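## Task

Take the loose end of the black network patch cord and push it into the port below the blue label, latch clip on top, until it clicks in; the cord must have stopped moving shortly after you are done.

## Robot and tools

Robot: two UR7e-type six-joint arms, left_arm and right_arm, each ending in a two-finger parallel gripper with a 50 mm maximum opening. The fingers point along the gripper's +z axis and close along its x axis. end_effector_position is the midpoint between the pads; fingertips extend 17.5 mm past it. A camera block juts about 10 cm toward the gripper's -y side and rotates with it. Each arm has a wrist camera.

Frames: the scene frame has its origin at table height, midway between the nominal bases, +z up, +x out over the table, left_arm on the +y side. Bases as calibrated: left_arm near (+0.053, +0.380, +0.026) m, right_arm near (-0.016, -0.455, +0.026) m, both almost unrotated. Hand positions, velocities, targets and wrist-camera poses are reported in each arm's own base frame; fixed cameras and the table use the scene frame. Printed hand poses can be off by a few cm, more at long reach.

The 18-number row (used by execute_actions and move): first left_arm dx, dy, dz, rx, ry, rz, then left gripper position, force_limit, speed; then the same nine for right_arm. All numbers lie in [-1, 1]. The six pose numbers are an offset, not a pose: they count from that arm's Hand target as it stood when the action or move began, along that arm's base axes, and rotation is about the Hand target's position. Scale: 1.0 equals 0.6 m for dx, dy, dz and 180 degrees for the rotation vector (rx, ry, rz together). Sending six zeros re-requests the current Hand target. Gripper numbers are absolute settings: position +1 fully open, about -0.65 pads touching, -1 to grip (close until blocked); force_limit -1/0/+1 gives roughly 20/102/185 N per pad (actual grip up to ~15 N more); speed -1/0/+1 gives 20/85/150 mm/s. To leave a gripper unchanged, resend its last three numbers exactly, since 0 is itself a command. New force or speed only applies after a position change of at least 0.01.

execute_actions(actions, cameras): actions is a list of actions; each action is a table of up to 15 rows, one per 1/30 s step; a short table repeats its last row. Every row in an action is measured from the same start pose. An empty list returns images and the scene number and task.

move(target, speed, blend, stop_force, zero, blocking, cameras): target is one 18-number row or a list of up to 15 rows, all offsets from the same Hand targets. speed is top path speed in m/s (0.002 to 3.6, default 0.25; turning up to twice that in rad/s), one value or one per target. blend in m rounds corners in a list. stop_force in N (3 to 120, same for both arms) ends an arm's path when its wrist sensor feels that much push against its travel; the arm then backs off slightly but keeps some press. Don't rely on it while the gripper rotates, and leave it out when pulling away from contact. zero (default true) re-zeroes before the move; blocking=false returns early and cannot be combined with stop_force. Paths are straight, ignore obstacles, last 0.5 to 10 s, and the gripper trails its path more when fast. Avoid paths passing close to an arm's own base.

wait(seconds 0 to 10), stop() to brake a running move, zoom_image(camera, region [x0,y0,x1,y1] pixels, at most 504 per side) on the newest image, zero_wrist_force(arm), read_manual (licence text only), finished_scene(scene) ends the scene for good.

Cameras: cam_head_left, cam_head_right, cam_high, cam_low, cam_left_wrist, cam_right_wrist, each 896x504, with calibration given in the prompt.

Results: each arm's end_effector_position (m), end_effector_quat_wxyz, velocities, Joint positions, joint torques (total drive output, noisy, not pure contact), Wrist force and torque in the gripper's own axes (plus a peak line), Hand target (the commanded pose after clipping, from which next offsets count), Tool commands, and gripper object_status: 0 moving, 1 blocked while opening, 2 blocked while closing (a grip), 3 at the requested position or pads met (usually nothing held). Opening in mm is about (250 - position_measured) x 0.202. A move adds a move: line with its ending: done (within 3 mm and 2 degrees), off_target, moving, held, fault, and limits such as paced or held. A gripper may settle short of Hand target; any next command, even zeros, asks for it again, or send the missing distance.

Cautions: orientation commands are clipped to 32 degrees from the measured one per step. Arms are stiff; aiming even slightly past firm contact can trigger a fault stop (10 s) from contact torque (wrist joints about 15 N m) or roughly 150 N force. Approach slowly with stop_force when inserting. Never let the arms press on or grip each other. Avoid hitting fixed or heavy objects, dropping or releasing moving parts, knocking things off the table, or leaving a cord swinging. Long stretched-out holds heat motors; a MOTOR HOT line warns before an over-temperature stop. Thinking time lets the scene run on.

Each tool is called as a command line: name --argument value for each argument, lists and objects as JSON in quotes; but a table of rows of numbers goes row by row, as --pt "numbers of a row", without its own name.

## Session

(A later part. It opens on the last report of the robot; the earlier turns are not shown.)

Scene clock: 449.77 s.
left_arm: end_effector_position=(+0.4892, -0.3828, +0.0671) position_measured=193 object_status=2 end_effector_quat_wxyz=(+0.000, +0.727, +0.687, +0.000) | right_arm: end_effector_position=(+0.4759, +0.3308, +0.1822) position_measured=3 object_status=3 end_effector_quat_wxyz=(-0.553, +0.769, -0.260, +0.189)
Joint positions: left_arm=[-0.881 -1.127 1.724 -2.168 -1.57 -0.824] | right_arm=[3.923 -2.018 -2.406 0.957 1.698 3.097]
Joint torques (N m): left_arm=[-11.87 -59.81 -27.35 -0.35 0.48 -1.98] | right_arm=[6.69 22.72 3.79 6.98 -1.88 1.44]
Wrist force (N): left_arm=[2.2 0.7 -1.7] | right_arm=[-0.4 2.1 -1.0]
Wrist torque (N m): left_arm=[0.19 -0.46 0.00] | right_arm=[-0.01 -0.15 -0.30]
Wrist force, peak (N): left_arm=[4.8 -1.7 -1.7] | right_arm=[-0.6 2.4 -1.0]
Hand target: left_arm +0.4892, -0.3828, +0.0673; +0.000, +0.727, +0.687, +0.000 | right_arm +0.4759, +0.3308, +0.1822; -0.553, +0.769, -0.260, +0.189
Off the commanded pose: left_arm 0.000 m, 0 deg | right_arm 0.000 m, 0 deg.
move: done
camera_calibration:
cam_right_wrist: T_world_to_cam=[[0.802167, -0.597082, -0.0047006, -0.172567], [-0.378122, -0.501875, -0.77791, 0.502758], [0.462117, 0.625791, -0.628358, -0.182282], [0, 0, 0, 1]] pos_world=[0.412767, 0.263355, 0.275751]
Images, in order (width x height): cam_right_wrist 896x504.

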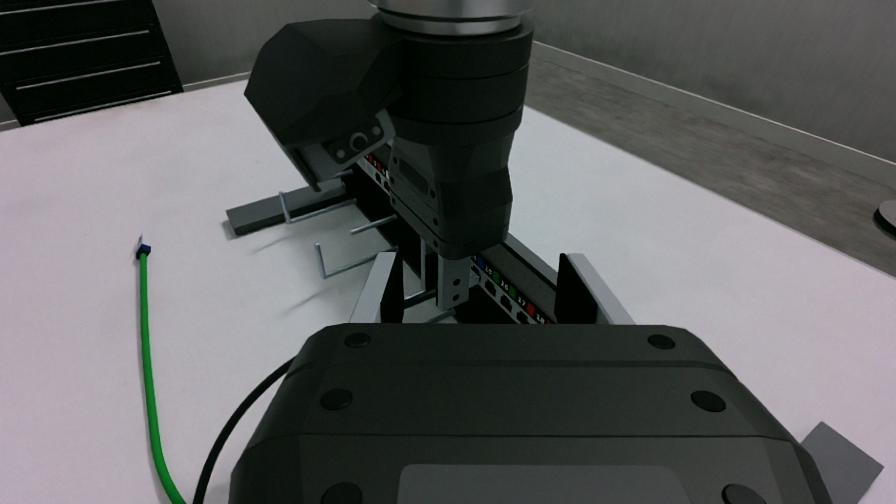

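move --pt "0 0.001 0 0 0 0 -0.98 -0.4 -0.9 0 0 0 0 0 0 1 -0.8 -0.9" --pt "0.0133 0.0002 0 0 0 0 -0.98 -0.4 -0.9 0 0 0 0 0 0 1 -0.8 -0.9" --speed 0.01 --stop_force 7 --cameras '["cam_right_wrist"]'

zoom_image --camera "cam_right_wrist" --region '[455, 247, 505, 297]'

Scene clock: 456.30 s.
left_arm: end_effector_position=(+0.4915, -0.3824, +0.0673) position_measured=193 object_status=2 end_effector_quat_wxyz=(+0.000, +0.727, +0.687, +0.000) | right_arm: end_effector_position=(+0.4759, +0.3308, +0.1822) position_measured=3 object_status=3 end_effector_quat_wxyz=(-0.553, +0.769, -0.260, +0.189)
Joint positions: left_arm=[-0.877 -1.125 1.719 -2.166 -1.57 -0.82] | right_arm=[3.923 -2.018 -2.406 0.957 1.698 3.097]
Joint torques (N m): left_arm=[-11.19 -58.78 -15.62 -6.61 2.07 -1.94] | right_arm=[6.42 22.85 4.39 6.87 -1.89 1.42]
Wrist force (N): left_arm=[2.8 -5.2 -1.9] | right_arm=[-0.4 1.9 -0.9]
Wrist torque (N m): left_arm=[0.05 -0.46 0.01] | right_arm=[-0.05 -0.14 -0.30]
Wrist force, peak (N): left_arm=[2.4 -12.1 -1.8] | right_arm=[-0.6 2.3 -1.1]
Hand target: left_arm +0.4915, -0.3824, +0.0673; +0.000, +0.727, +0.687, +0.000 (not the last commanded pose) | right_arm +0.4759, +0.3308, +0.1822; -0.553, +0.769, -0.260, +0.189
Off the commanded pose: left_arm 0.006 m, 0 deg | right_arm 0.000 m, 0 deg.
move: contact (left_arm); path passed 1 of 2 targets
camera_calibration:
cam_right_wrist: T_world_to_cam=[[0.802167, -0.597082, -0.0047006, -0.172567], [-0.378122, -0.501875, -0.77791, 0.502758], [0.462117, 0.625791, -0.628358, -0.182282], [0, 0, 0, 1]] pos_world=[0.412767, 0.263355, 0.275751]
Images, in order (width x height): cam_right_wrist 896x504.

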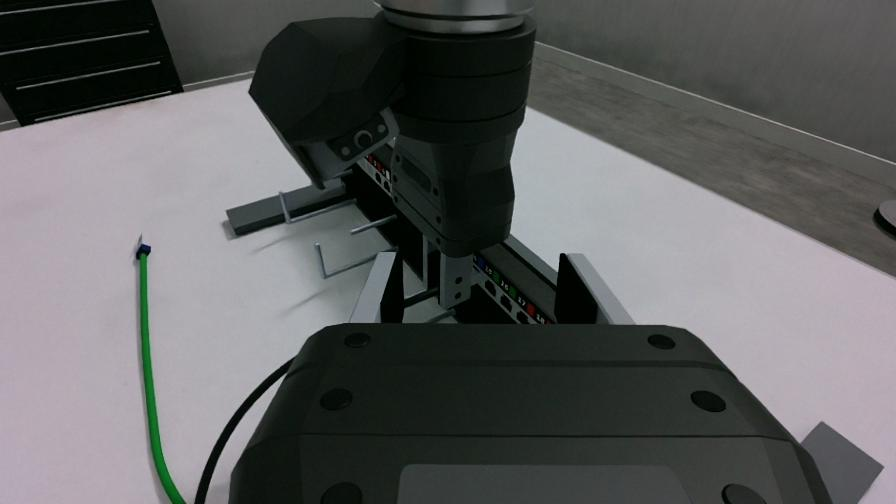

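Scaled by 10.080 from the camera's 896x504 image, which has a finer 1280x720 frame.

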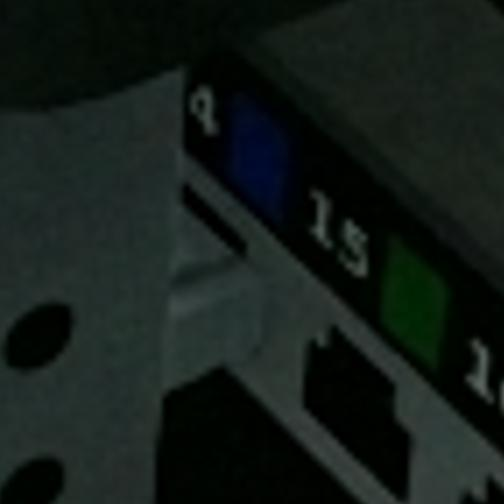

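move --pt "-0.002 0 0 0 0 0 -0.98 -0.4 -0.9 0 0 0 0 0 0 1 -0.8 -0.9" --pt "-0.002 0.0015 0 0 0 0 -0.98 -0.4 -0.9 0 0 0 0 0 0 1 -0.8 -0.9" --speed 0.02

move --target '[0.012,-0.0006,0,0,0,0,-0.98,-0.4,-0.9,0,0,0,0,0,0,1,-0.8,-0.9]' --speed 0.01 --stop_force 8 --cameras '["cam_right_wrist"]'

zoom_image --camera "cam_right_wrist" --region '[455, 247, 505, 297]'

Scene clock: 463.53 s.
left_arm: end_effector_position=(+0.4902, -0.3817, +0.0673) position_measured=193 object_status=2 end_effector_quat_wxyz=(+0.000, +0.727, +0.687, +0.000) | right_arm: end_effector_position=(+0.4759, +0.3308, +0.1822) position_measured=3 object_status=3 end_effector_quat_wxyz=(-0.553, +0.769, -0.260, +0.189)
Joint positions: left_arm=[-0.878 -1.128 1.723 -2.167 -1.57 -0.821] | right_arm=[3.923 -2.018 -2.406 0.957 1.698 3.097]
Joint torques (N m): left_arm=[12.36 -60.11 -13.37 -5.61 1.74 2.33] | right_arm=[6.51 23.34 5.41 6.74 -1.79 1.49]
Wrist force (N): left_arm=[2.1 0.9 -1.6] | right_arm=[-0.7 2.2 -0.8]
Wrist torque (N m): left_arm=[0.23 -0.44 0.00] | right_arm=[0.00 -0.11 -0.30]
Wrist force, peak (N): left_arm=[2.9 -5.4 -1.9] | right_arm=[-0.6 2.3 -1.2]
Hand target: left_arm +0.4903, -0.3815, +0.0673; +0.000, +0.727, +0.687, +0.000 | right_arm +0.4759, +0.3308, +0.1822; -0.553, +0.769, -0.260, +0.189
Off the commanded pose: left_arm 0.000 m, 0 deg | right_arm 0.000 m, 0 deg.
move: done

Scene clock: 464.87 s.
left_arm: end_effector_position=(+0.4915, -0.3816, +0.0675) position_measured=193 object_status=2 end_effector_quat_wxyz=(+0.001, +0.727, +0.687, +0.000) | right_arm: end_effector_position=(+0.4759, +0.3308, +0.1822) position_measured=3 object_status=3 end_effector_quat_wxyz=(-0.553, +0.769, -0.260, +0.189)
Joint positions: left_arm=[-0.876 -1.126 1.721 -2.166 -1.57 -0.819] | right_arm=[3.923 -2.018 -2.406 0.957 1.698 3.097]
Joint torques (N m): left_arm=[-10.29 -58.65 -14.77 -6.66 1.94 -2.09] | right_arm=[6.53 23.27 5.17 6.69 -1.85 1.41]
Wrist force (N): left_arm=[1.8 -5.8 -2.0] | right_arm=[-0.7 2.1 -0.9]
Wrist torque (N m): left_arm=[0.00 -0.47 0.05] | right_arm=[-0.02 -0.10 -0.29]
Wrist force, peak (N): left_arm=[1.0 -11.7 -1.6] | right_arm=[-0.5 2.3 -1.0]
Hand target: left_arm +0.4915, -0.3816, +0.0675; +0.001, +0.727, +0.687, +0.000 (not the last commanded pose) | right_arm +0.4759, +0.3308, +0.1822; -0.553, +0.769, -0.260, +0.189
Off the commanded pose: left_arm 0.006 m, 0 deg | right_arm 0.000 m, 0 deg.
move: contact (left_arm)
camera_calibration:
cam_right_wrist: T_world_to_cam=[[0.802167, -0.597082, -0.0047006, -0.172567], [-0.378122, -0.501875, -0.77791, 0.502758], [0.462117, 0.625791, -0.628358, -0.182282], [0, 0, 0, 1]] pos_world=[0.412767, 0.263355, 0.275751]
Images, in order (width x height): cam_right_wrist 896x504.

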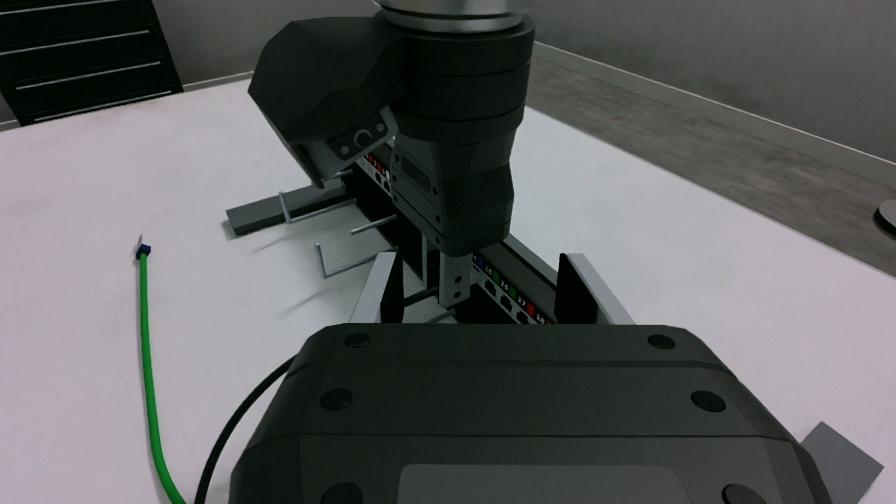

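Scaled by 10.080 from the camera's 896x504 image, which has a finer 1280x720 frame.

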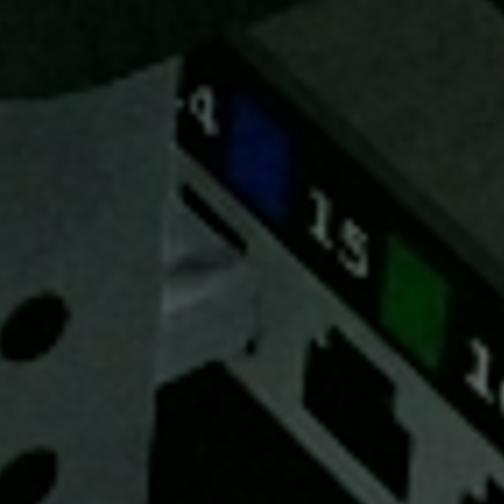

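move --pt "-0.0015 0 0 0 0 0 -0.98 -0.4 -0.9 0 0 0 0 0 0 1 -0.8 -0.9" --pt "-0.0015 -0.0002 -0.0012 0 0 0 -0.98 -0.4 -0.9 0 0 0 0 0 0 1 -0.8 -0.9" --speed 0.02

move --target '[0.012,-0.0006,0,0,0,0,-0.98,-0.4,-0.9,0,0,0,0,0,0,1,-0.8,-0.9]' --speed 0.01 --stop_force 8 --cameras '["cam_right_wrist"]'

zoom_image --camera "cam_right_wrist" --region '[455, 247, 505, 297]'

Scene clock: 470.23 s.
left_arm: end_effector_position=(+0.4906, -0.3817, +0.0671) position_measured=193 object_status=2 end_effector_quat_wxyz=(+0.001, +0.727, +0.687, +0.000) | right_arm: end_effector_position=(+0.4759, +0.3308, +0.1822) position_measured=3 object_status=3 end_effector_quat_wxyz=(-0.553, +0.769, -0.260, +0.189)
Joint positions: left_arm=[-0.878 -1.127 1.723 -2.168 -1.57 -0.821] | right_arm=[3.923 -2.018 -2.406 0.957 1.698 3.097]
Joint torques (N m): left_arm=[-11.89 -30.36 -13.1 -5.49 2.06 -2.14] | right_arm=[6.79 23.02 5.39 6.67 -1.85 1.47]
Wrist force (N): left_arm=[2.1 0.7 -1.3] | right_arm=[-0.4 2.0 -1.3]
Wrist torque (N m): left_arm=[0.20 -0.44 0.01] | right_arm=[-0.04 -0.15 -0.30]
Wrist force, peak (N): left_arm=[1.7 -5.9 -1.9] | right_arm=[-0.7 2.3 -1.0]
Hand target: left_arm +0.4906, -0.3817, +0.0668; +0.001, +0.727, +0.687, +0.000 | right_arm +0.4759, +0.3308, +0.1822; -0.553, +0.769, -0.260, +0.189
Off the commanded pose: left_arm 0.000 m, 0 deg | right_arm 0.000 m, 0 deg.
move: done

Scene clock: 471.73 s.
left_arm: end_effector_position=(+0.4932, -0.3818, +0.0667) position_measured=193 object_status=2 end_effector_quat_wxyz=(+0.001, +0.727, +0.687, +0.000) | right_arm: end_effector_position=(+0.4759, +0.3308, +0.1822) position_measured=3 object_status=3 end_effector_quat_wxyz=(-0.553, +0.769, -0.260, +0.189)
Joint positions: left_arm=[-0.875 -1.122 1.717 -2.166 -1.57 -0.818] | right_arm=[3.923 -2.018 -2.406 0.957 1.698 3.097]
Joint torques (N m): left_arm=[-11.47 -59.76 -13.26 -5.39 1.85 -2.24] | right_arm=[6.74 23.09 5.87 6.61 -1.88 1.41]
Wrist force (N): left_arm=[1.0 1.0 -0.6] | right_arm=[-0.5 1.9 -0.8]
Wrist torque (N m): left_arm=[0.24 -0.37 0.04] | right_arm=[-0.05 -0.12 -0.29]
Wrist force, peak (N): left_arm=[1.6 -8.5 -1.7] | right_arm=[-0.7 2.2 -1.2]
Hand target: left_arm +0.4932, -0.3818, +0.0667; +0.001, +0.727, +0.687, +0.000 (not the last commanded pose) | right_arm +0.4759, +0.3308, +0.1822; -0.553, +0.769, -0.260, +0.189
Off the commanded pose: left_arm 0.005 m, 0 deg | right_arm 0.000 m, 0 deg.
move: contact (left_arm)
camera_calibration:
cam_right_wrist: T_world_to_cam=[[0.802167, -0.597082, -0.0047006, -0.172567], [-0.378122, -0.501875, -0.77791, 0.502758], [0.462117, 0.625791, -0.628358, -0.182282], [0, 0, 0, 1]] pos_world=[0.412767, 0.263355, 0.275751]
Images, in order (width x height): cam_right_wrist 896x504.

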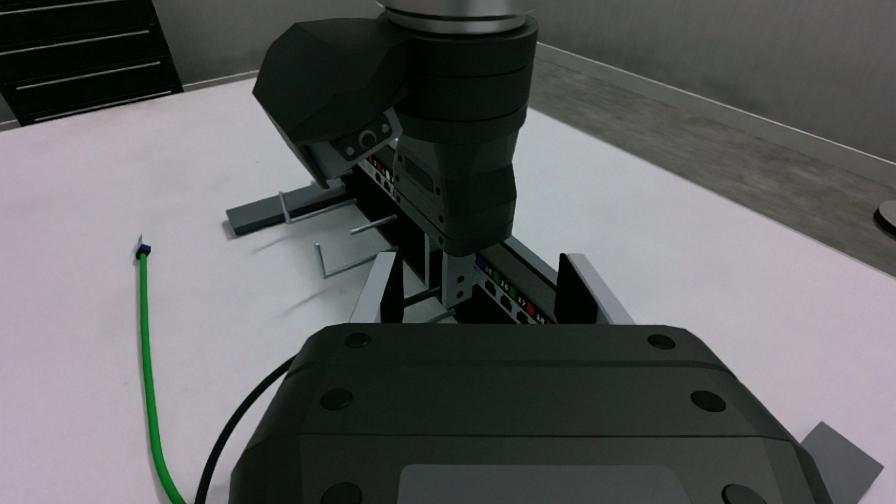

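Scaled by 10.080 from the camera's 896x504 image, which has a finer 1280x720 frame.

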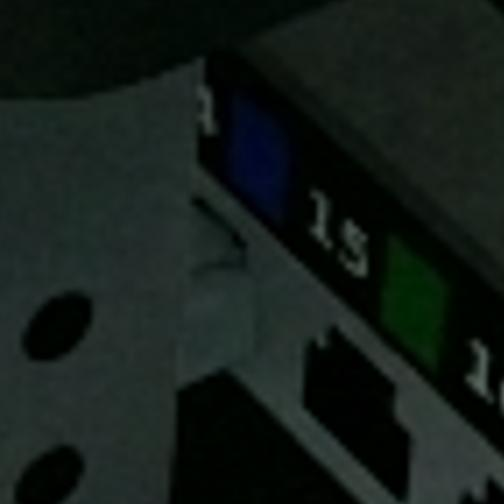

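move --target '[0.015,-0.0009,0,0,0,0,-0.98,-0.4,-0.9,0,0,0,0,0,0,1,-0.8,-0.9]' --speed 0.01 --stop_force 15 --cameras '["cam_right_wrist"]'

zoom_image --camera "cam_right_wrist" --region '[455, 247, 505, 297]'

Scene clock: 475.77 s.
left_arm: end_effector_position=(+0.4954, -0.3820, +0.0668) position_measured=193 object_status=2 end_effector_quat_wxyz=(+0.001, +0.727, +0.687, +0.000) | right_arm: end_effector_position=(+0.4759, +0.3308, +0.1822) position_measured=3 object_status=3 end_effector_quat_wxyz=(-0.553, +0.769, -0.260, +0.189)
Joint positions: left_arm=[-0.872 -1.118 1.711 -2.164 -1.57 -0.815] | right_arm=[3.923 -2.018 -2.406 0.957 1.698 3.097]
Joint torques (N m): left_arm=[-9.8 -60.71 -15.54 -6.85 1.9 -2.08] | right_arm=[6.6 23.17 6.68 6.56 -1.8 1.35]
Wrist force (N): left_arm=[1.1 -5.5 0.4] | right_arm=[-0.7 1.9 -1.0]
Wrist torque (N m): left_arm=[0.06 -0.34 0.04] | right_arm=[-0.06 -0.10 -0.29]
Wrist force, peak (N): left_arm=[1.5 -14.9 -0.7] | right_arm=[-0.6 2.4 -1.2]
Hand target: left_arm +0.4954, -0.3820, +0.0668; +0.001, +0.727, +0.687, +0.000 (not the last commanded pose) | right_arm +0.4759, +0.3308, +0.1822; -0.553, +0.769, -0.260, +0.189
Off the commanded pose: left_arm 0.007 m, 0 deg | right_arm 0.000 m, 0 deg.
move: contact (left_arm)
camera_calibration:
cam_right_wrist: T_world_to_cam=[[0.802167, -0.597082, -0.0047006, -0.172567], [-0.378122, -0.501875, -0.77791, 0.502758], [0.462117, 0.625791, -0.628358, -0.182282], [0, 0, 0, 1]] pos_world=[0.412767, 0.263355, 0.275751]
Images, in order (width x height): cam_right_wrist 896x504.

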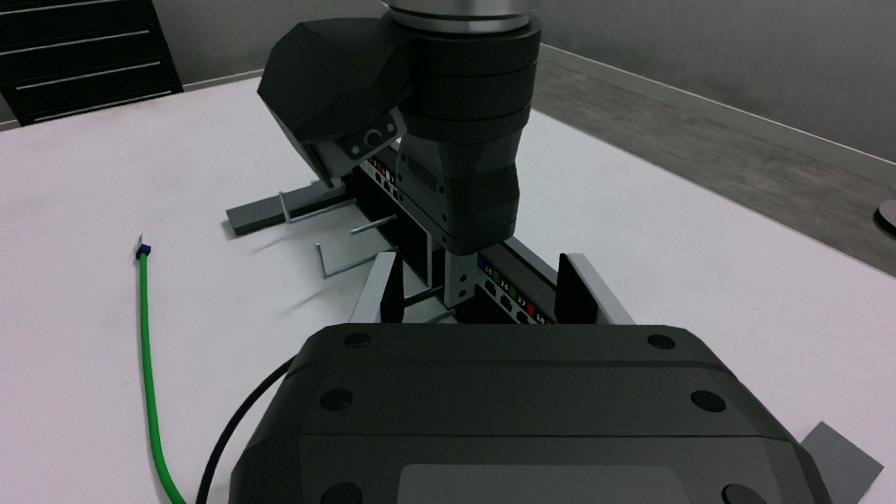

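Scaled by 10.080 from the camera's 896x504 image, which has a finer 1280x720 frame.

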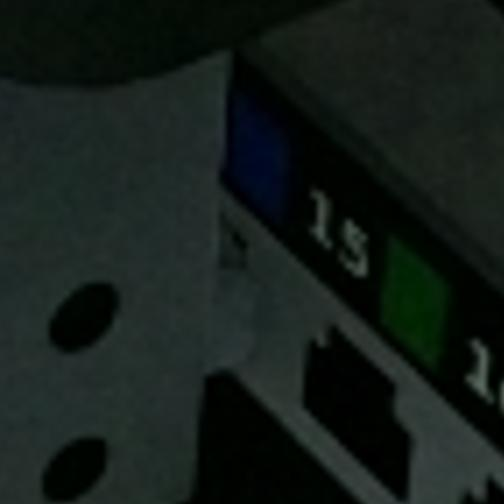

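move --target '[0.02,-0.0011,0,0,0,0,-0.98,-0.4,-0.9,0,0,0,0,0,0,1,-0.8,-0.9]' --speed 0.01 --stop_force 28 --cameras '["cam_right_wrist"]'

zoom_image --camera "cam_right_wrist" --region '[455, 247, 505, 297]'

Scene clock: 482.27 s.
left_arm: end_effector_position=(+0.5074, -0.3827, +0.0668) position_measured=193 object_status=2 end_effector_quat_wxyz=(+0.001, +0.727, +0.687, +0.000) | right_arm: end_effector_position=(+0.4759, +0.3308, +0.1822) position_measured=3 object_status=3 end_effector_quat_wxyz=(-0.553, +0.769, -0.260, +0.189)
Joint positions: left_arm=[-0.858 -1.098 1.679 -2.152 -1.57 -0.801] | right_arm=[3.923 -2.018 -2.406 0.957 1.698 3.097]
Joint torques (N m): left_arm=[17.03 -35.34 -33.19 -2.23 1.06 2.67] | right_arm=[6.33 23.16 7.39 6.36 -1.94 1.44]
Wrist force (N): left_arm=[2.0 -17.0 0.6] | right_arm=[-0.5 2.2 -1.0]
Wrist torque (N m): left_arm=[-0.15 -0.26 0.01] | right_arm=[0.00 -0.13 -0.29]
Wrist force, peak (N): left_arm=[1.4 -20.0 1.2] | right_arm=[-0.6 2.3 -1.1]
Hand target: left_arm +0.5074, -0.3827, +0.0668; +0.001, +0.727, +0.687, +0.000 | right_arm +0.4759, +0.3308, +0.1822; -0.553, +0.769, -0.260, +0.189
Off the commanded pose: left_arm 0.000 m, 0 deg | right_arm 0.000 m, 0 deg.
move: done
camera_calibration:
cam_right_wrist: T_world_to_cam=[[0.802167, -0.597082, -0.0047006, -0.172567], [-0.378122, -0.501875, -0.77791, 0.502758], [0.462117, 0.625791, -0.628358, -0.182282], [0, 0, 0, 1]] pos_world=[0.412767, 0.263355, 0.275751]
Images, in order (width x height): cam_right_wrist 896x504.

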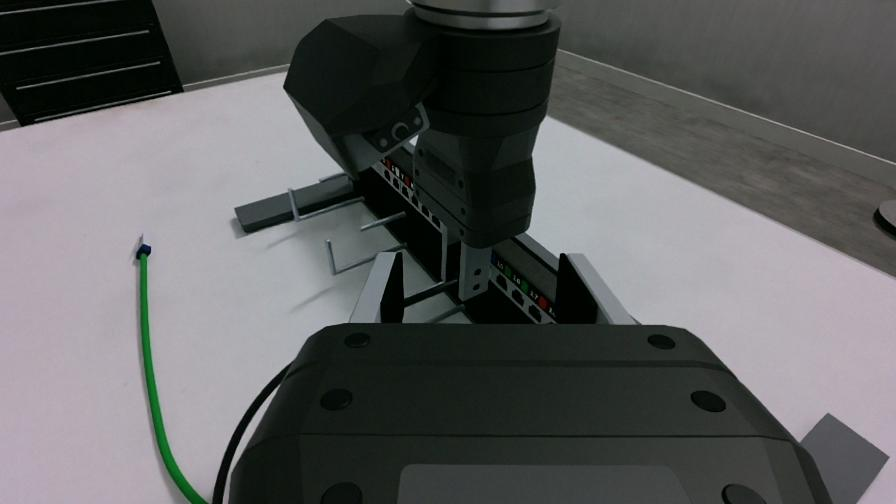

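Scaled by 10.080 from the camera's 896x504 image, which has a finer 1280x720 frame.

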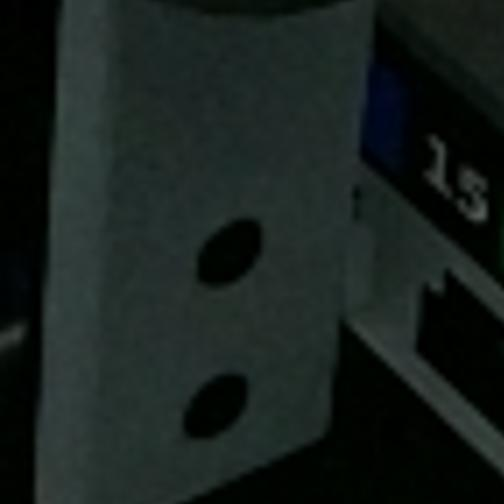

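move --pt "0 0 0 0 0 0 -0.98 -0.4 -0.9 -0.05 -0.12 0.2 0 0 0 -1 -0.8 -0.9" --pt "0 0 0 0 0 0 -0.98 -0.4 -0.9 0.28 -0.1 0.25 -0.18 0.368 -0.2525 -1 -0.8 -0.9" --pt "0 0 0 0 0 0 -0.98 -0.4 -0.9 0.31 -0.01 0.05 -0.18 0.368 -0.2525 -1 -0.8 -0.9" --speed 0.15 --blend 0.03 --cameras '["all"]'

Scene clock: 510.07 s.
left_arm: end_effector_position=(+0.5074, -0.3827, +0.0668) position_measured=193 object_status=2 end_effector_quat_wxyz=(+0.001, +0.727, +0.687, +0.000) | right_arm: end_effector_position=(+0.6619, +0.3247, +0.2124) position_measured=251 object_status=3 end_effector_quat_wxyz=(-0.001, +0.706, -0.708, +0.000)
Joint positions: left_arm=[-0.858 -1.098 1.679 -2.152 -1.57 -0.801] | right_arm=[3.779 -2.158 -1.099 -1.454 1.571 3.781]
Joint torques (N m): left_arm=[16.19 -35.44 -34.13 -2.2 0.31 2.47] | right_arm=[7.05 45.14 18.99 6.68 -1.79 1.64]
Wrist force (N): left_arm=[2.0 -16.7 0.6] | right_arm=[0.2 -0.1 0.0]
Wrist torque (N m): left_arm=[-0.11 -0.26 0.01] | right_arm=[-0.01 -0.03 -0.06]
Wrist force, peak (N): left_arm=[2.3 -17.4 0.2] | right_arm=[-0.6 2.9 -0.2]
Hand target: left_arm +0.5074, -0.3827, +0.0668; +0.001, +0.727, +0.687, +0.000 | right_arm +0.6619, +0.3248, +0.2122; -0.001, +0.706, -0.708, +0.000
Off the commanded pose: left_arm 0.000 m, 0 deg | right_arm 0.000 m, 0 deg.
move: done
camera_calibration:
cam_left_wrist: T_world_to_cam=[[0.0747987, 0.997199, -0.000401047, 0.351264], [0.93353, -0.0698816, 0.351622, -0.510413], [0.350609, -0.0266752, -0.936142, 0.00326467], [0, 0, 0, 1]] pos_world=[0.449068, -0.385861, 0.182669]
cam_right_wrist: T_world_to_cam=[[-0.00355603, -0.999844, -0.0172918, 0.341558], [-0.937365, -0.0026905, 0.348338, 0.562295], [-0.34833, 0.0174474, -0.937209, 0.554167], [0, 0, 0, 1]] pos_world=[0.721324, 0.333349, 0.329408]

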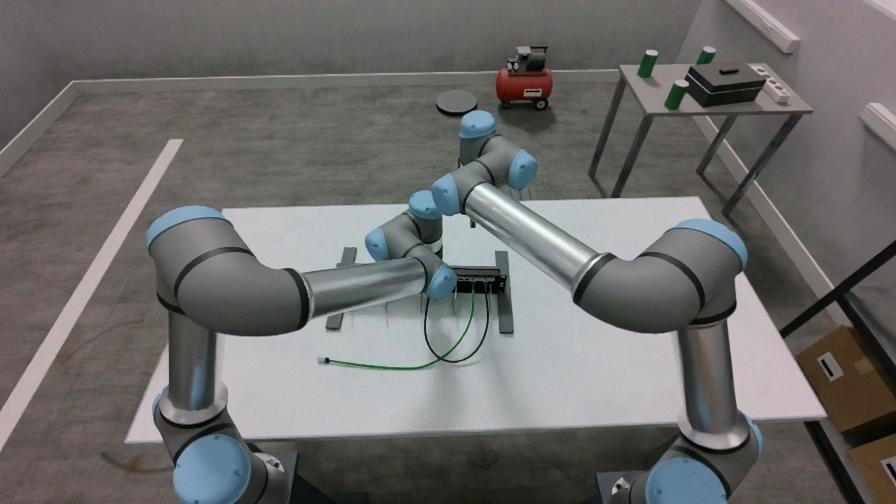

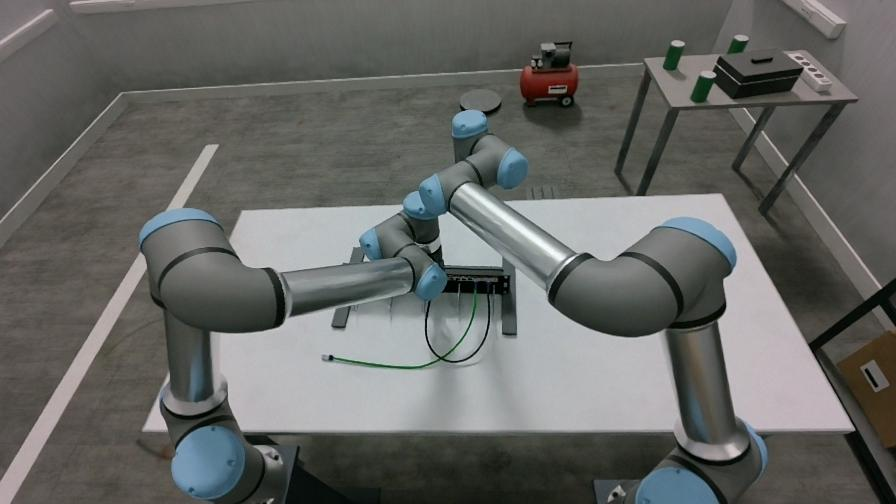

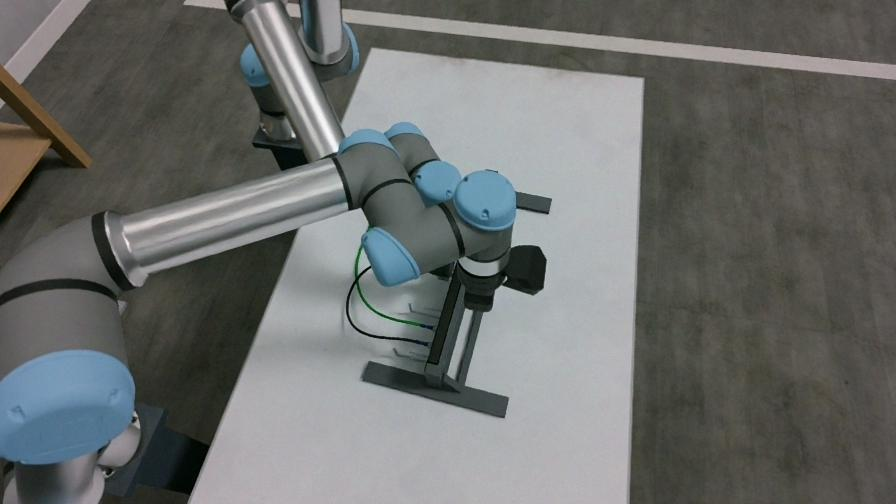

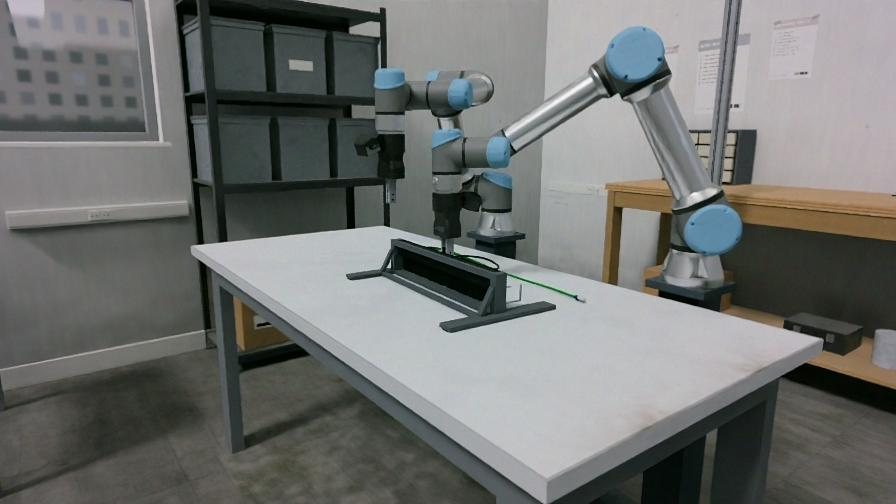

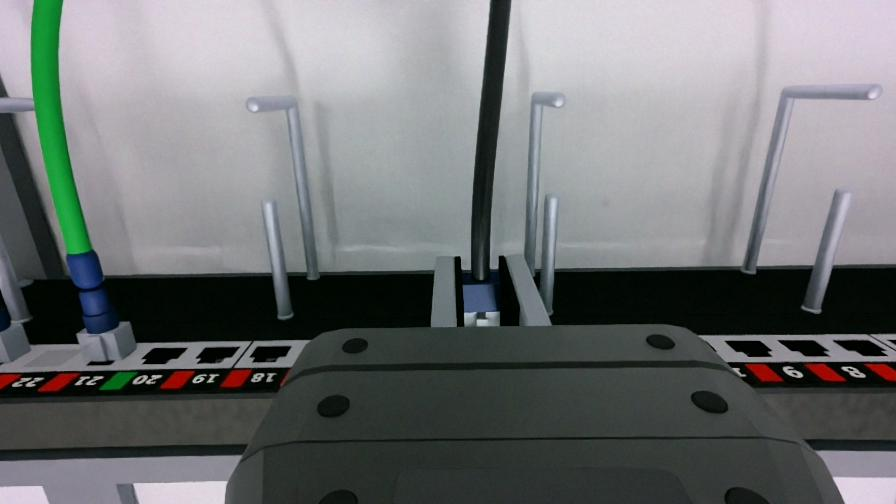

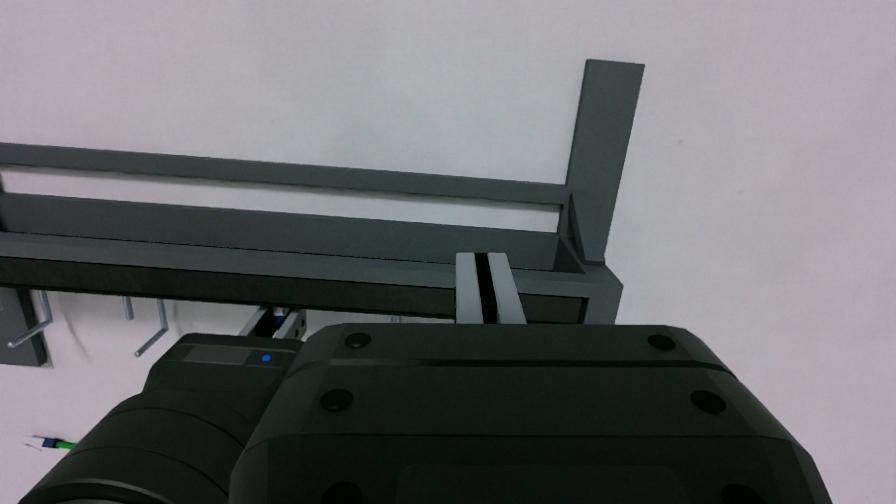

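move --pt "0 0 0 0 0 0 -0.98 -0.4 -0.9 0.015 0 0 0 0 0 -1 -0.8 -0.9" --pt "0 0 0 0 0 0 -0.98 -0.4 -0.9 0.015 0 -0.228 0 0 0 -1 -0.8 -0.9" --speed 0.06 --stop_force 10

move --target '[0,0,0,0,0,0,-0.98,-0.4,-0.9,-0.08,0.004,0,0,0,0,-1,-0.8,-0.9]' --speed 0.015 --stop_force 5 --cameras '["cam_right_wrist","cam_left_wrist","cam_high"]'

Scene clock: 521.33 s.
left_arm: end_effector_position=(+0.5074, -0.3827, +0.0668) position_measured=193 object_status=2 end_effector_quat_wxyz=(+0.001, +0.727, +0.687, +0.000) | right_arm: end_effector_position=(+0.6709, +0.3248, +0.0754) position_measured=251 object_status=3 end_effector_quat_wxyz=(-0.001, +0.706, -0.708, +0.000)
Joint positions: left_arm=[-0.858 -1.098 1.679 -2.152 -1.57 -0.801] | right_arm=[3.772 -2.267 -1.279 -1.165 1.571 3.774]
Joint torques (N m): left_arm=[16.82 -36.25 -32.95 -2.35 0.19 2.54] | right_arm=[-3.27 47.84 17.35 6.85 -1.79 0.61]
Wrist force (N): left_arm=[2.1 -17.3 0.2] | right_arm=[0.1 -0.1 0.0]
Wrist torque (N m): left_arm=[-0.20 -0.27 0.01] | right_arm=[-0.03 -0.03 -0.06]
Wrist force, peak (N): left_arm=[2.0 -17.4 0.4] | right_arm=[-0.3 -0.4 -0.6]
Hand target: left_arm +0.5074, -0.3827, +0.0668; +0.001, +0.727, +0.687, +0.000 | right_arm +0.6709, +0.3248, +0.0754; -0.001, +0.706, -0.708, +0.000
Off the commanded pose: left_arm 0.000 m, 0 deg | right_arm 0.000 m, 0 deg.
move: done

Scene clock: 524.53 s.
left_arm: end_effector_position=(+0.5074, -0.3827, +0.0668) position_measured=193 object_status=2 end_effector_quat_wxyz=(+0.001, +0.727, +0.687, +0.000) | right_arm: end_effector_position=(+0.6399, +0.3264, +0.0754) position_measured=251 object_status=3 end_effector_quat_wxyz=(-0.001, +0.706, -0.708, +0.000)
Joint positions: left_arm=[-0.858 -1.098 1.679 -2.152 -1.57 -0.801] | right_arm=[3.8 -2.207 -1.384 -1.12 1.571 3.802]
Joint torques (N m): left_arm=[17.05 -35.75 -33.35 -2.41 0.3 2.5] | right_arm=[-7.02 45.92 32.48 0.1 -1.77 -0.41]
Wrist force (N): left_arm=[2.0 -16.9 0.3] | right_arm=[-0.1 -0.2 0.1]
Wrist torque (N m): left_arm=[-0.14 -0.26 0.02] | right_arm=[-0.04 0.01 -0.06]
Wrist force, peak (N): left_arm=[2.0 -17.4 0.6] | right_arm=[0.3 -0.7 0.0]
Hand target: left_arm +0.5074, -0.3827, +0.0668; +0.001, +0.727, +0.687, +0.000 | right_arm +0.6399, +0.3264, +0.0754; -0.001, +0.706, -0.708, +0.000 (not the last commanded pose)
Off the commanded pose: left_arm 0.000 m, 0 deg | right_arm 0.017 m, 0 deg.
move: held (right_arm; a check stopped the path); limits=held
pose unreachable (right arm): on one or more control steps of this call, first in action 0 (counted from 0), this arm could not follow its commanded pose, so it was not sent that pose on those steps. It may still have moved: this result reports where it is.
cause: moving toward the commanded pose would bring a part of the arm too close to another arm (a part of this arm just beyond joint 3 (elbow) and a part of the left arm just beyond its joint 3 (elbow), 6 mm apart when this arm was first held).
camera_calibration:
cam_left_wrist: T_world_to_cam=[[0.0747987, 0.997199, -0.000401047, 0.351264], [0.93353, -0.0698816, 0.351622, -0.510413], [0.350609, -0.0266752, -0.936142, 0.00326467], [0, 0, 0, 1]] pos_world=[0.449068, -0.385861, 0.182669]
cam_right_wrist: T_world_to_cam=[[-0.00364937, -0.999844, -0.0172564, 0.340768], [-0.937365, -0.00259069, 0.348339, 0.589495], [-0.34833, 0.0174467, -0.93721, 0.418019], [0, 0, 0, 1]] pos_world=[0.699424, 0.334949, 0.192308]
Images, in order (width x height): cam_high 896x504, cam_left_wrist 896x504, cam_right_wrist 896x504.

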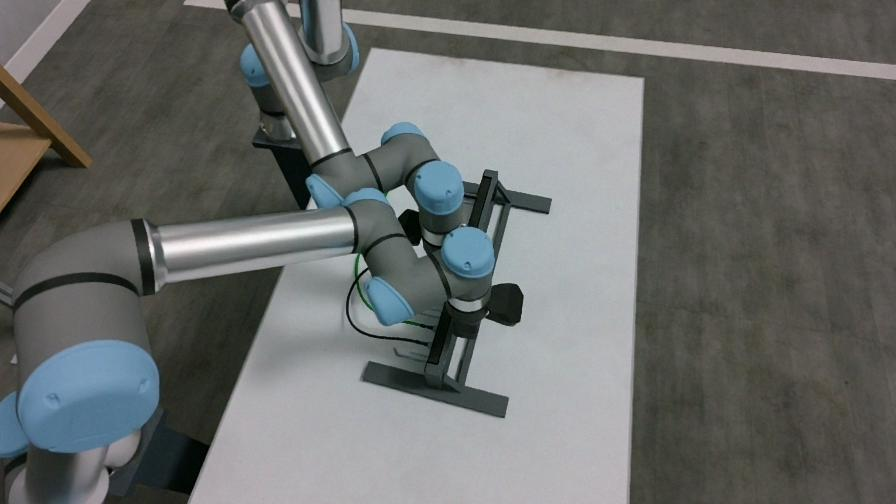

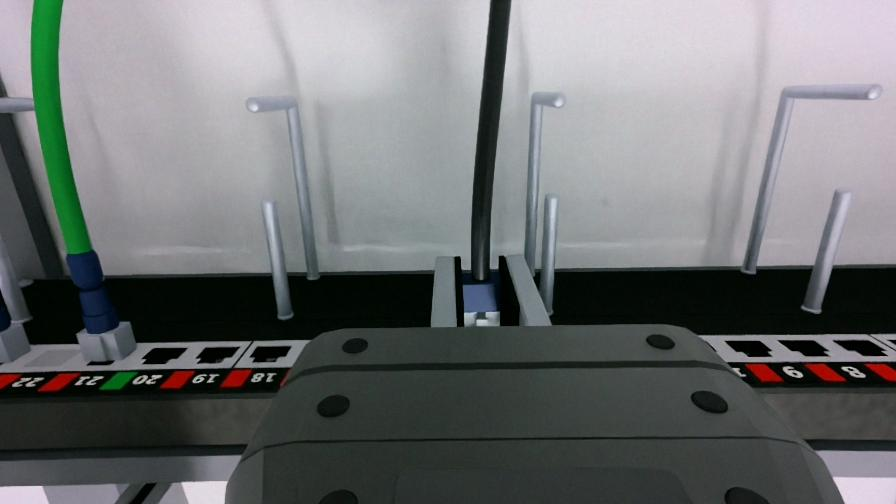

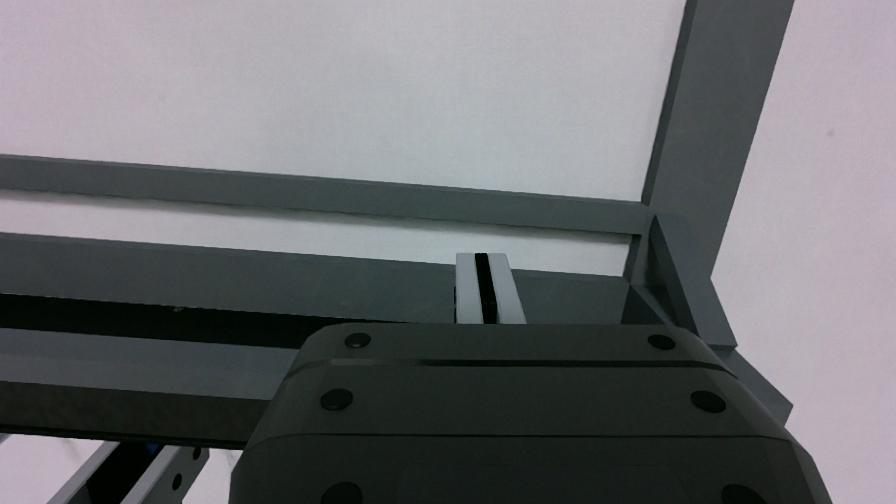

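move --target '[0,0,0,0,0,0,-0.98,-0.4,-0.9,0.01,-0.06,0,0,0,0,-1,-0.8,-0.9]' --speed 0.05

move --target '[0,0,0,0,0,0,-0.98,-0.4,-0.9,-0.07,0,0,0,0,0,-1,-0.8,-0.9]' --speed 0.015 --stop_force 5 --cameras '["cam_right_wrist","cam_left_wrist"]'

Scene clock: 529.63 s.
left_arm: end_effector_position=(+0.5074, -0.3827, +0.0668) position_measured=193 object_status=2 end_effector_quat_wxyz=(+0.001, +0.727, +0.687, +0.000) | right_arm: end_effector_position=(+0.6459, +0.2906, +0.0754) position_measured=251 object_status=3 end_effector_quat_wxyz=(-0.001, +0.706, -0.708, +0.000)
Joint positions: left_arm=[-0.858 -1.098 1.679 -2.152 -1.57 -0.801] | right_arm=[3.754 -2.185 -1.421 -1.105 1.571 3.755]
Joint torques (N m): left_arm=[16.71 -36.34 -32.76 -2.21 0.18 2.47] | right_arm=[-7.67 62.82 17.32 6.93 1.68 -1]
Wrist force (N): left_arm=[2.0 -16.7 0.4] | right_arm=[0.1 -0.1 0.1]
Wrist torque (N m): left_arm=[-0.10 -0.26 0.01] | right_arm=[-0.02 -0.02 0.04]
Wrist force, peak (N): left_arm=[2.1 -17.3 0.4] | right_arm=[0.7 -0.4 -0.1]
Hand target: left_arm +0.5074, -0.3827, +0.0668; +0.001, +0.727, +0.687, +0.000 | right_arm +0.6459, +0.2904, +0.0754; -0.001, +0.706, -0.708, +0.000
Off the commanded pose: left_arm 0.000 m, 0 deg | right_arm 0.000 m, 0 deg.
move: done

Scene clock: 532.37 s.
left_arm: end_effector_position=(+0.5074, -0.3827, +0.0668) position_measured=193 object_status=2 end_effector_quat_wxyz=(+0.001, +0.727, +0.687, +0.000) | right_arm: end_effector_position=(+0.6225, +0.2904, +0.0754) position_measured=251 object_status=3 end_effector_quat_wxyz=(-0.001, +0.706, -0.708, +0.000)
Joint positions: left_arm=[-0.858 -1.098 1.679 -2.152 -1.57 -0.801] | right_arm=[3.773 -2.139 -1.498 -1.073 1.571 3.775]
Joint torques (N m): left_arm=[15.24 -36.9 -33.32 -3.05 0.14 2.38] | right_arm=[-6.75 41.82 31.99 -0.06 0.21 -0.46]
Wrist force (N): left_arm=[1.9 -15.7 1.0] | right_arm=[-0.3 -0.9 -0.4]
Wrist torque (N m): left_arm=[-0.15 -0.30 0.04] | right_arm=[0.05 0.01 0.05]
Wrist force, peak (N): left_arm=[1.4 -18.7 0.5] | right_arm=[1.1 -14.9 2.7]
Hand target: left_arm +0.5074, -0.3827, +0.0668; +0.001, +0.727, +0.687, +0.000 | right_arm +0.6225, +0.2904, +0.0754; -0.001, +0.706, -0.708, +0.000 (not the last commanded pose)
Off the commanded pose: left_arm 0.000 m, 0 deg | right_arm 0.019 m, 0 deg.
move: contact (right_arm)
camera_calibration:
cam_left_wrist: T_world_to_cam=[[0.0747987, 0.997199, -0.000401047, 0.351264], [0.93353, -0.0698816, 0.351622, -0.510413], [0.350609, -0.0266752, -0.936142, 0.00326467], [0, 0, 0, 1]] pos_world=[0.449068, -0.385861, 0.182669]
cam_right_wrist: T_world_to_cam=[[-0.00355667, -0.999844, -0.0172915, 0.304653], [-0.937332, -0.00269144, 0.348426, 0.573082], [-0.348418, 0.0174471, -0.937177, 0.41264], [0, 0, 0, 1]] pos_world=[0.682024, 0.298949, 0.192308]
Images, in order (width x height): cam_left_wrist 896x504, cam_right_wrist 896x504.

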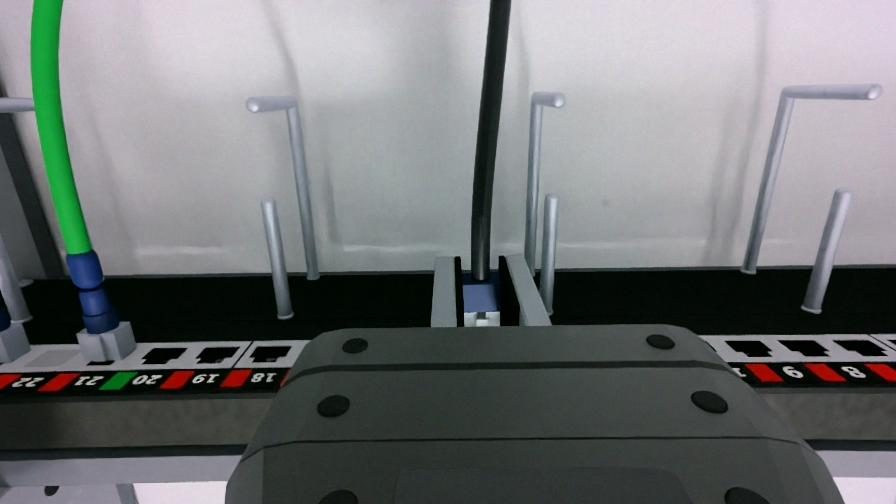

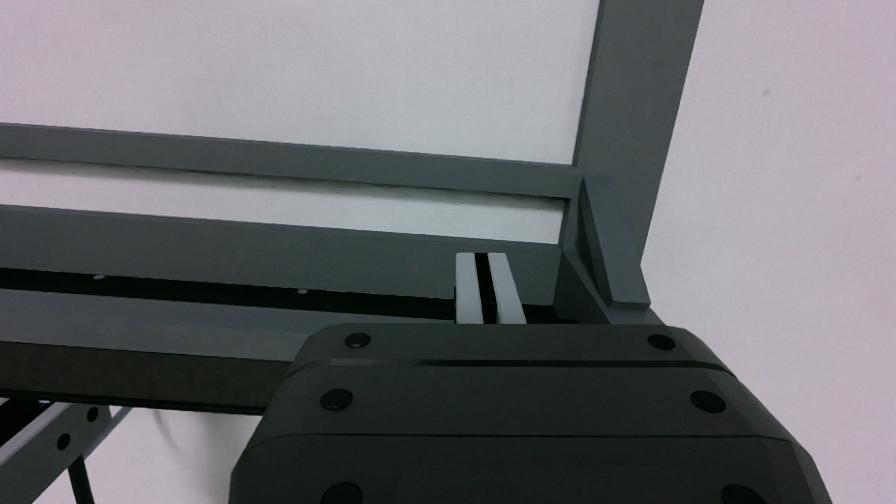

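move --target '[0,0,0,0,0,0,-0.98,-0.4,-0.9,-0.0015,0,0,0,0,0,-1,-0.8,-0.9]' --speed 0.01

move --target '[0.02,-0.0011,0,0,0,0,-0.98,-0.4,-0.9,0,0,0,0,0,0,-1,-0.8,-0.9]' --speed 0.01 --stop_force 30 --cameras '["cam_right_wrist","cam_left_wrist"]'

zoom_image --camera "cam_left_wrist" --region '[400, 220, 580, 340]'

Scene clock: 538.00 s.
left_arm: end_effector_position=(+0.5074, -0.3827, +0.0668) position_measured=193 object_status=2 end_effector_quat_wxyz=(+0.001, +0.727, +0.687, +0.000) | right_arm: end_effector_position=(+0.6217, +0.2904, +0.0753) position_measured=251 object_status=3 end_effector_quat_wxyz=(-0.001, +0.706, -0.708, +0.000)
Joint positions: left_arm=[-0.858 -1.098 1.679 -2.152 -1.57 -0.801] | right_arm=[3.774 -2.137 -1.501 -1.072 1.571 3.776]
Joint torques (N m): left_arm=[11.6 -37.37 -33.49 -5.66 0.57 2.29] | right_arm=[11.84 64.89 12.27 2.02 0.46 0.86]
Wrist force (N): left_arm=[1.2 -20.2 0.7] | right_arm=[0.0 -19.9 8.4]
Wrist torque (N m): left_arm=[-0.25 -0.28 0.04] | right_arm=[0.01 0.13 0.18]
Wrist force, peak (N): left_arm=[1.2 -20.2 0.7] | right_arm=[-0.4 -20.7 8.0]
Hand target: left_arm +0.5074, -0.3827, +0.0668; +0.001, +0.727, +0.687, +0.000 | right_arm +0.6216, +0.2904, +0.0754; -0.001, +0.706, -0.708, +0.000
Off the commanded pose: left_arm 0.000 m, 0 deg | right_arm 0.000 m, 0 deg.
move: done

Scene clock: 540.17 s.
left_arm: end_effector_position=(+0.5194, -0.3834, +0.0668) position_measured=193 object_status=2 end_effector_quat_wxyz=(+0.001, +0.727, +0.687, +0.000) | right_arm: end_effector_position=(+0.6216, +0.2904, +0.0754) position_measured=251 object_status=3 end_effector_quat_wxyz=(-0.001, +0.706, -0.708, +0.000)
Joint positions: left_arm=[-0.844 -1.078 1.646 -2.14 -1.57 -0.787] | right_arm=[3.774 -2.137 -1.501 -1.072 1.571 3.776]
Joint torques (N m): left_arm=[18.01 -39.19 -45.8 -6.7 6.4 2.44] | right_arm=[12.85 53.16 13.54 1.92 7.58 0.93]
Wrist force (N): left_arm=[14.1 -40.2 1.1] | right_arm=[12.3 -28.7 1.9]
Wrist torque (N m): left_arm=[-0.04 -0.12 0.21] | right_arm=[-0.29 0.20 0.11]
Wrist force, peak (N): left_arm=[14.3 -40.3 1.2] | right_arm=[12.3 -28.9 1.9]
Hand target: left_arm +0.5194, -0.3834, +0.0668; +0.001, +0.727, +0.687, +0.000 | right_arm +0.6216, +0.2904, +0.0754; -0.001, +0.706, -0.708, +0.000
Off the commanded pose: left_arm 0.000 m, 0 deg | right_arm 0.000 m, 0 deg.
move: done
camera_calibration:
cam_left_wrist: T_world_to_cam=[[0.0747987, 0.997199, -0.000401047, 0.351065], [0.93353, -0.0698816, 0.351622, -0.521665], [0.350609, -0.0266752, -0.936142, -0.000961306], [0, 0, 0, 1]] pos_world=[0.461068, -0.386561, 0.182669]
cam_right_wrist: T_world_to_cam=[[-0.00364937, -0.999844, -0.0172564, 0.304708], [-0.937365, -0.00259069, 0.348339, 0.572213], [-0.34833, 0.0174467, -0.93721, 0.412366], [0, 0, 0, 1]] pos_world=[0.681124, 0.298949, 0.192408]
Images, in order (width x height): cam_left_wrist 896x504, cam_right_wrist 896x504.

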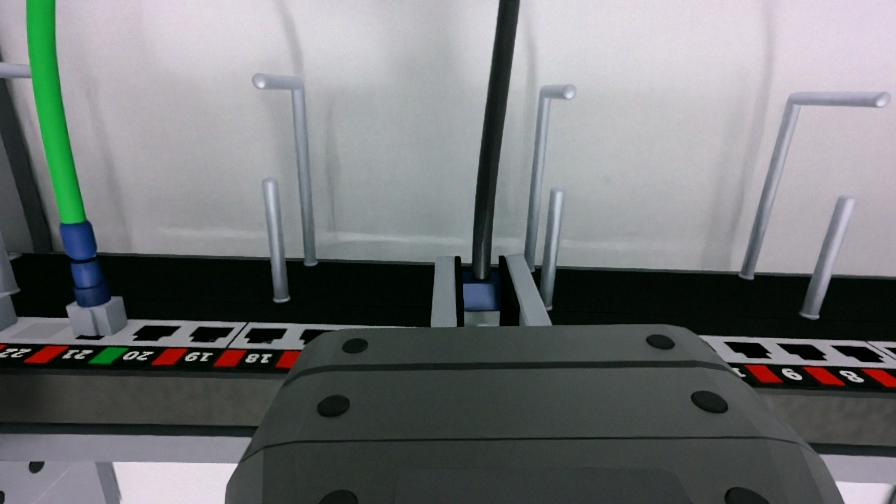

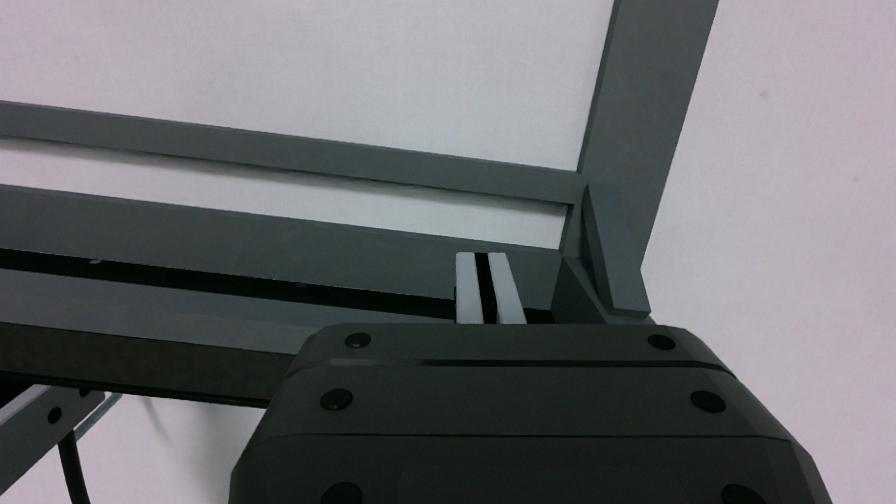

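Scaled by 2.800 from the camera's 896x504 image, which has a finer 1280x720 frame.

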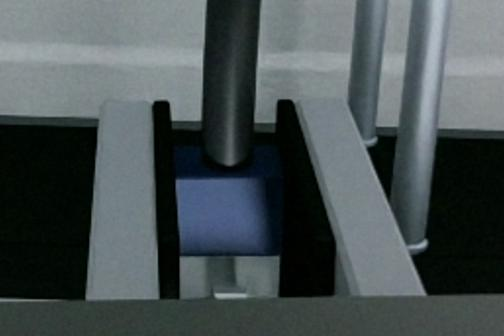

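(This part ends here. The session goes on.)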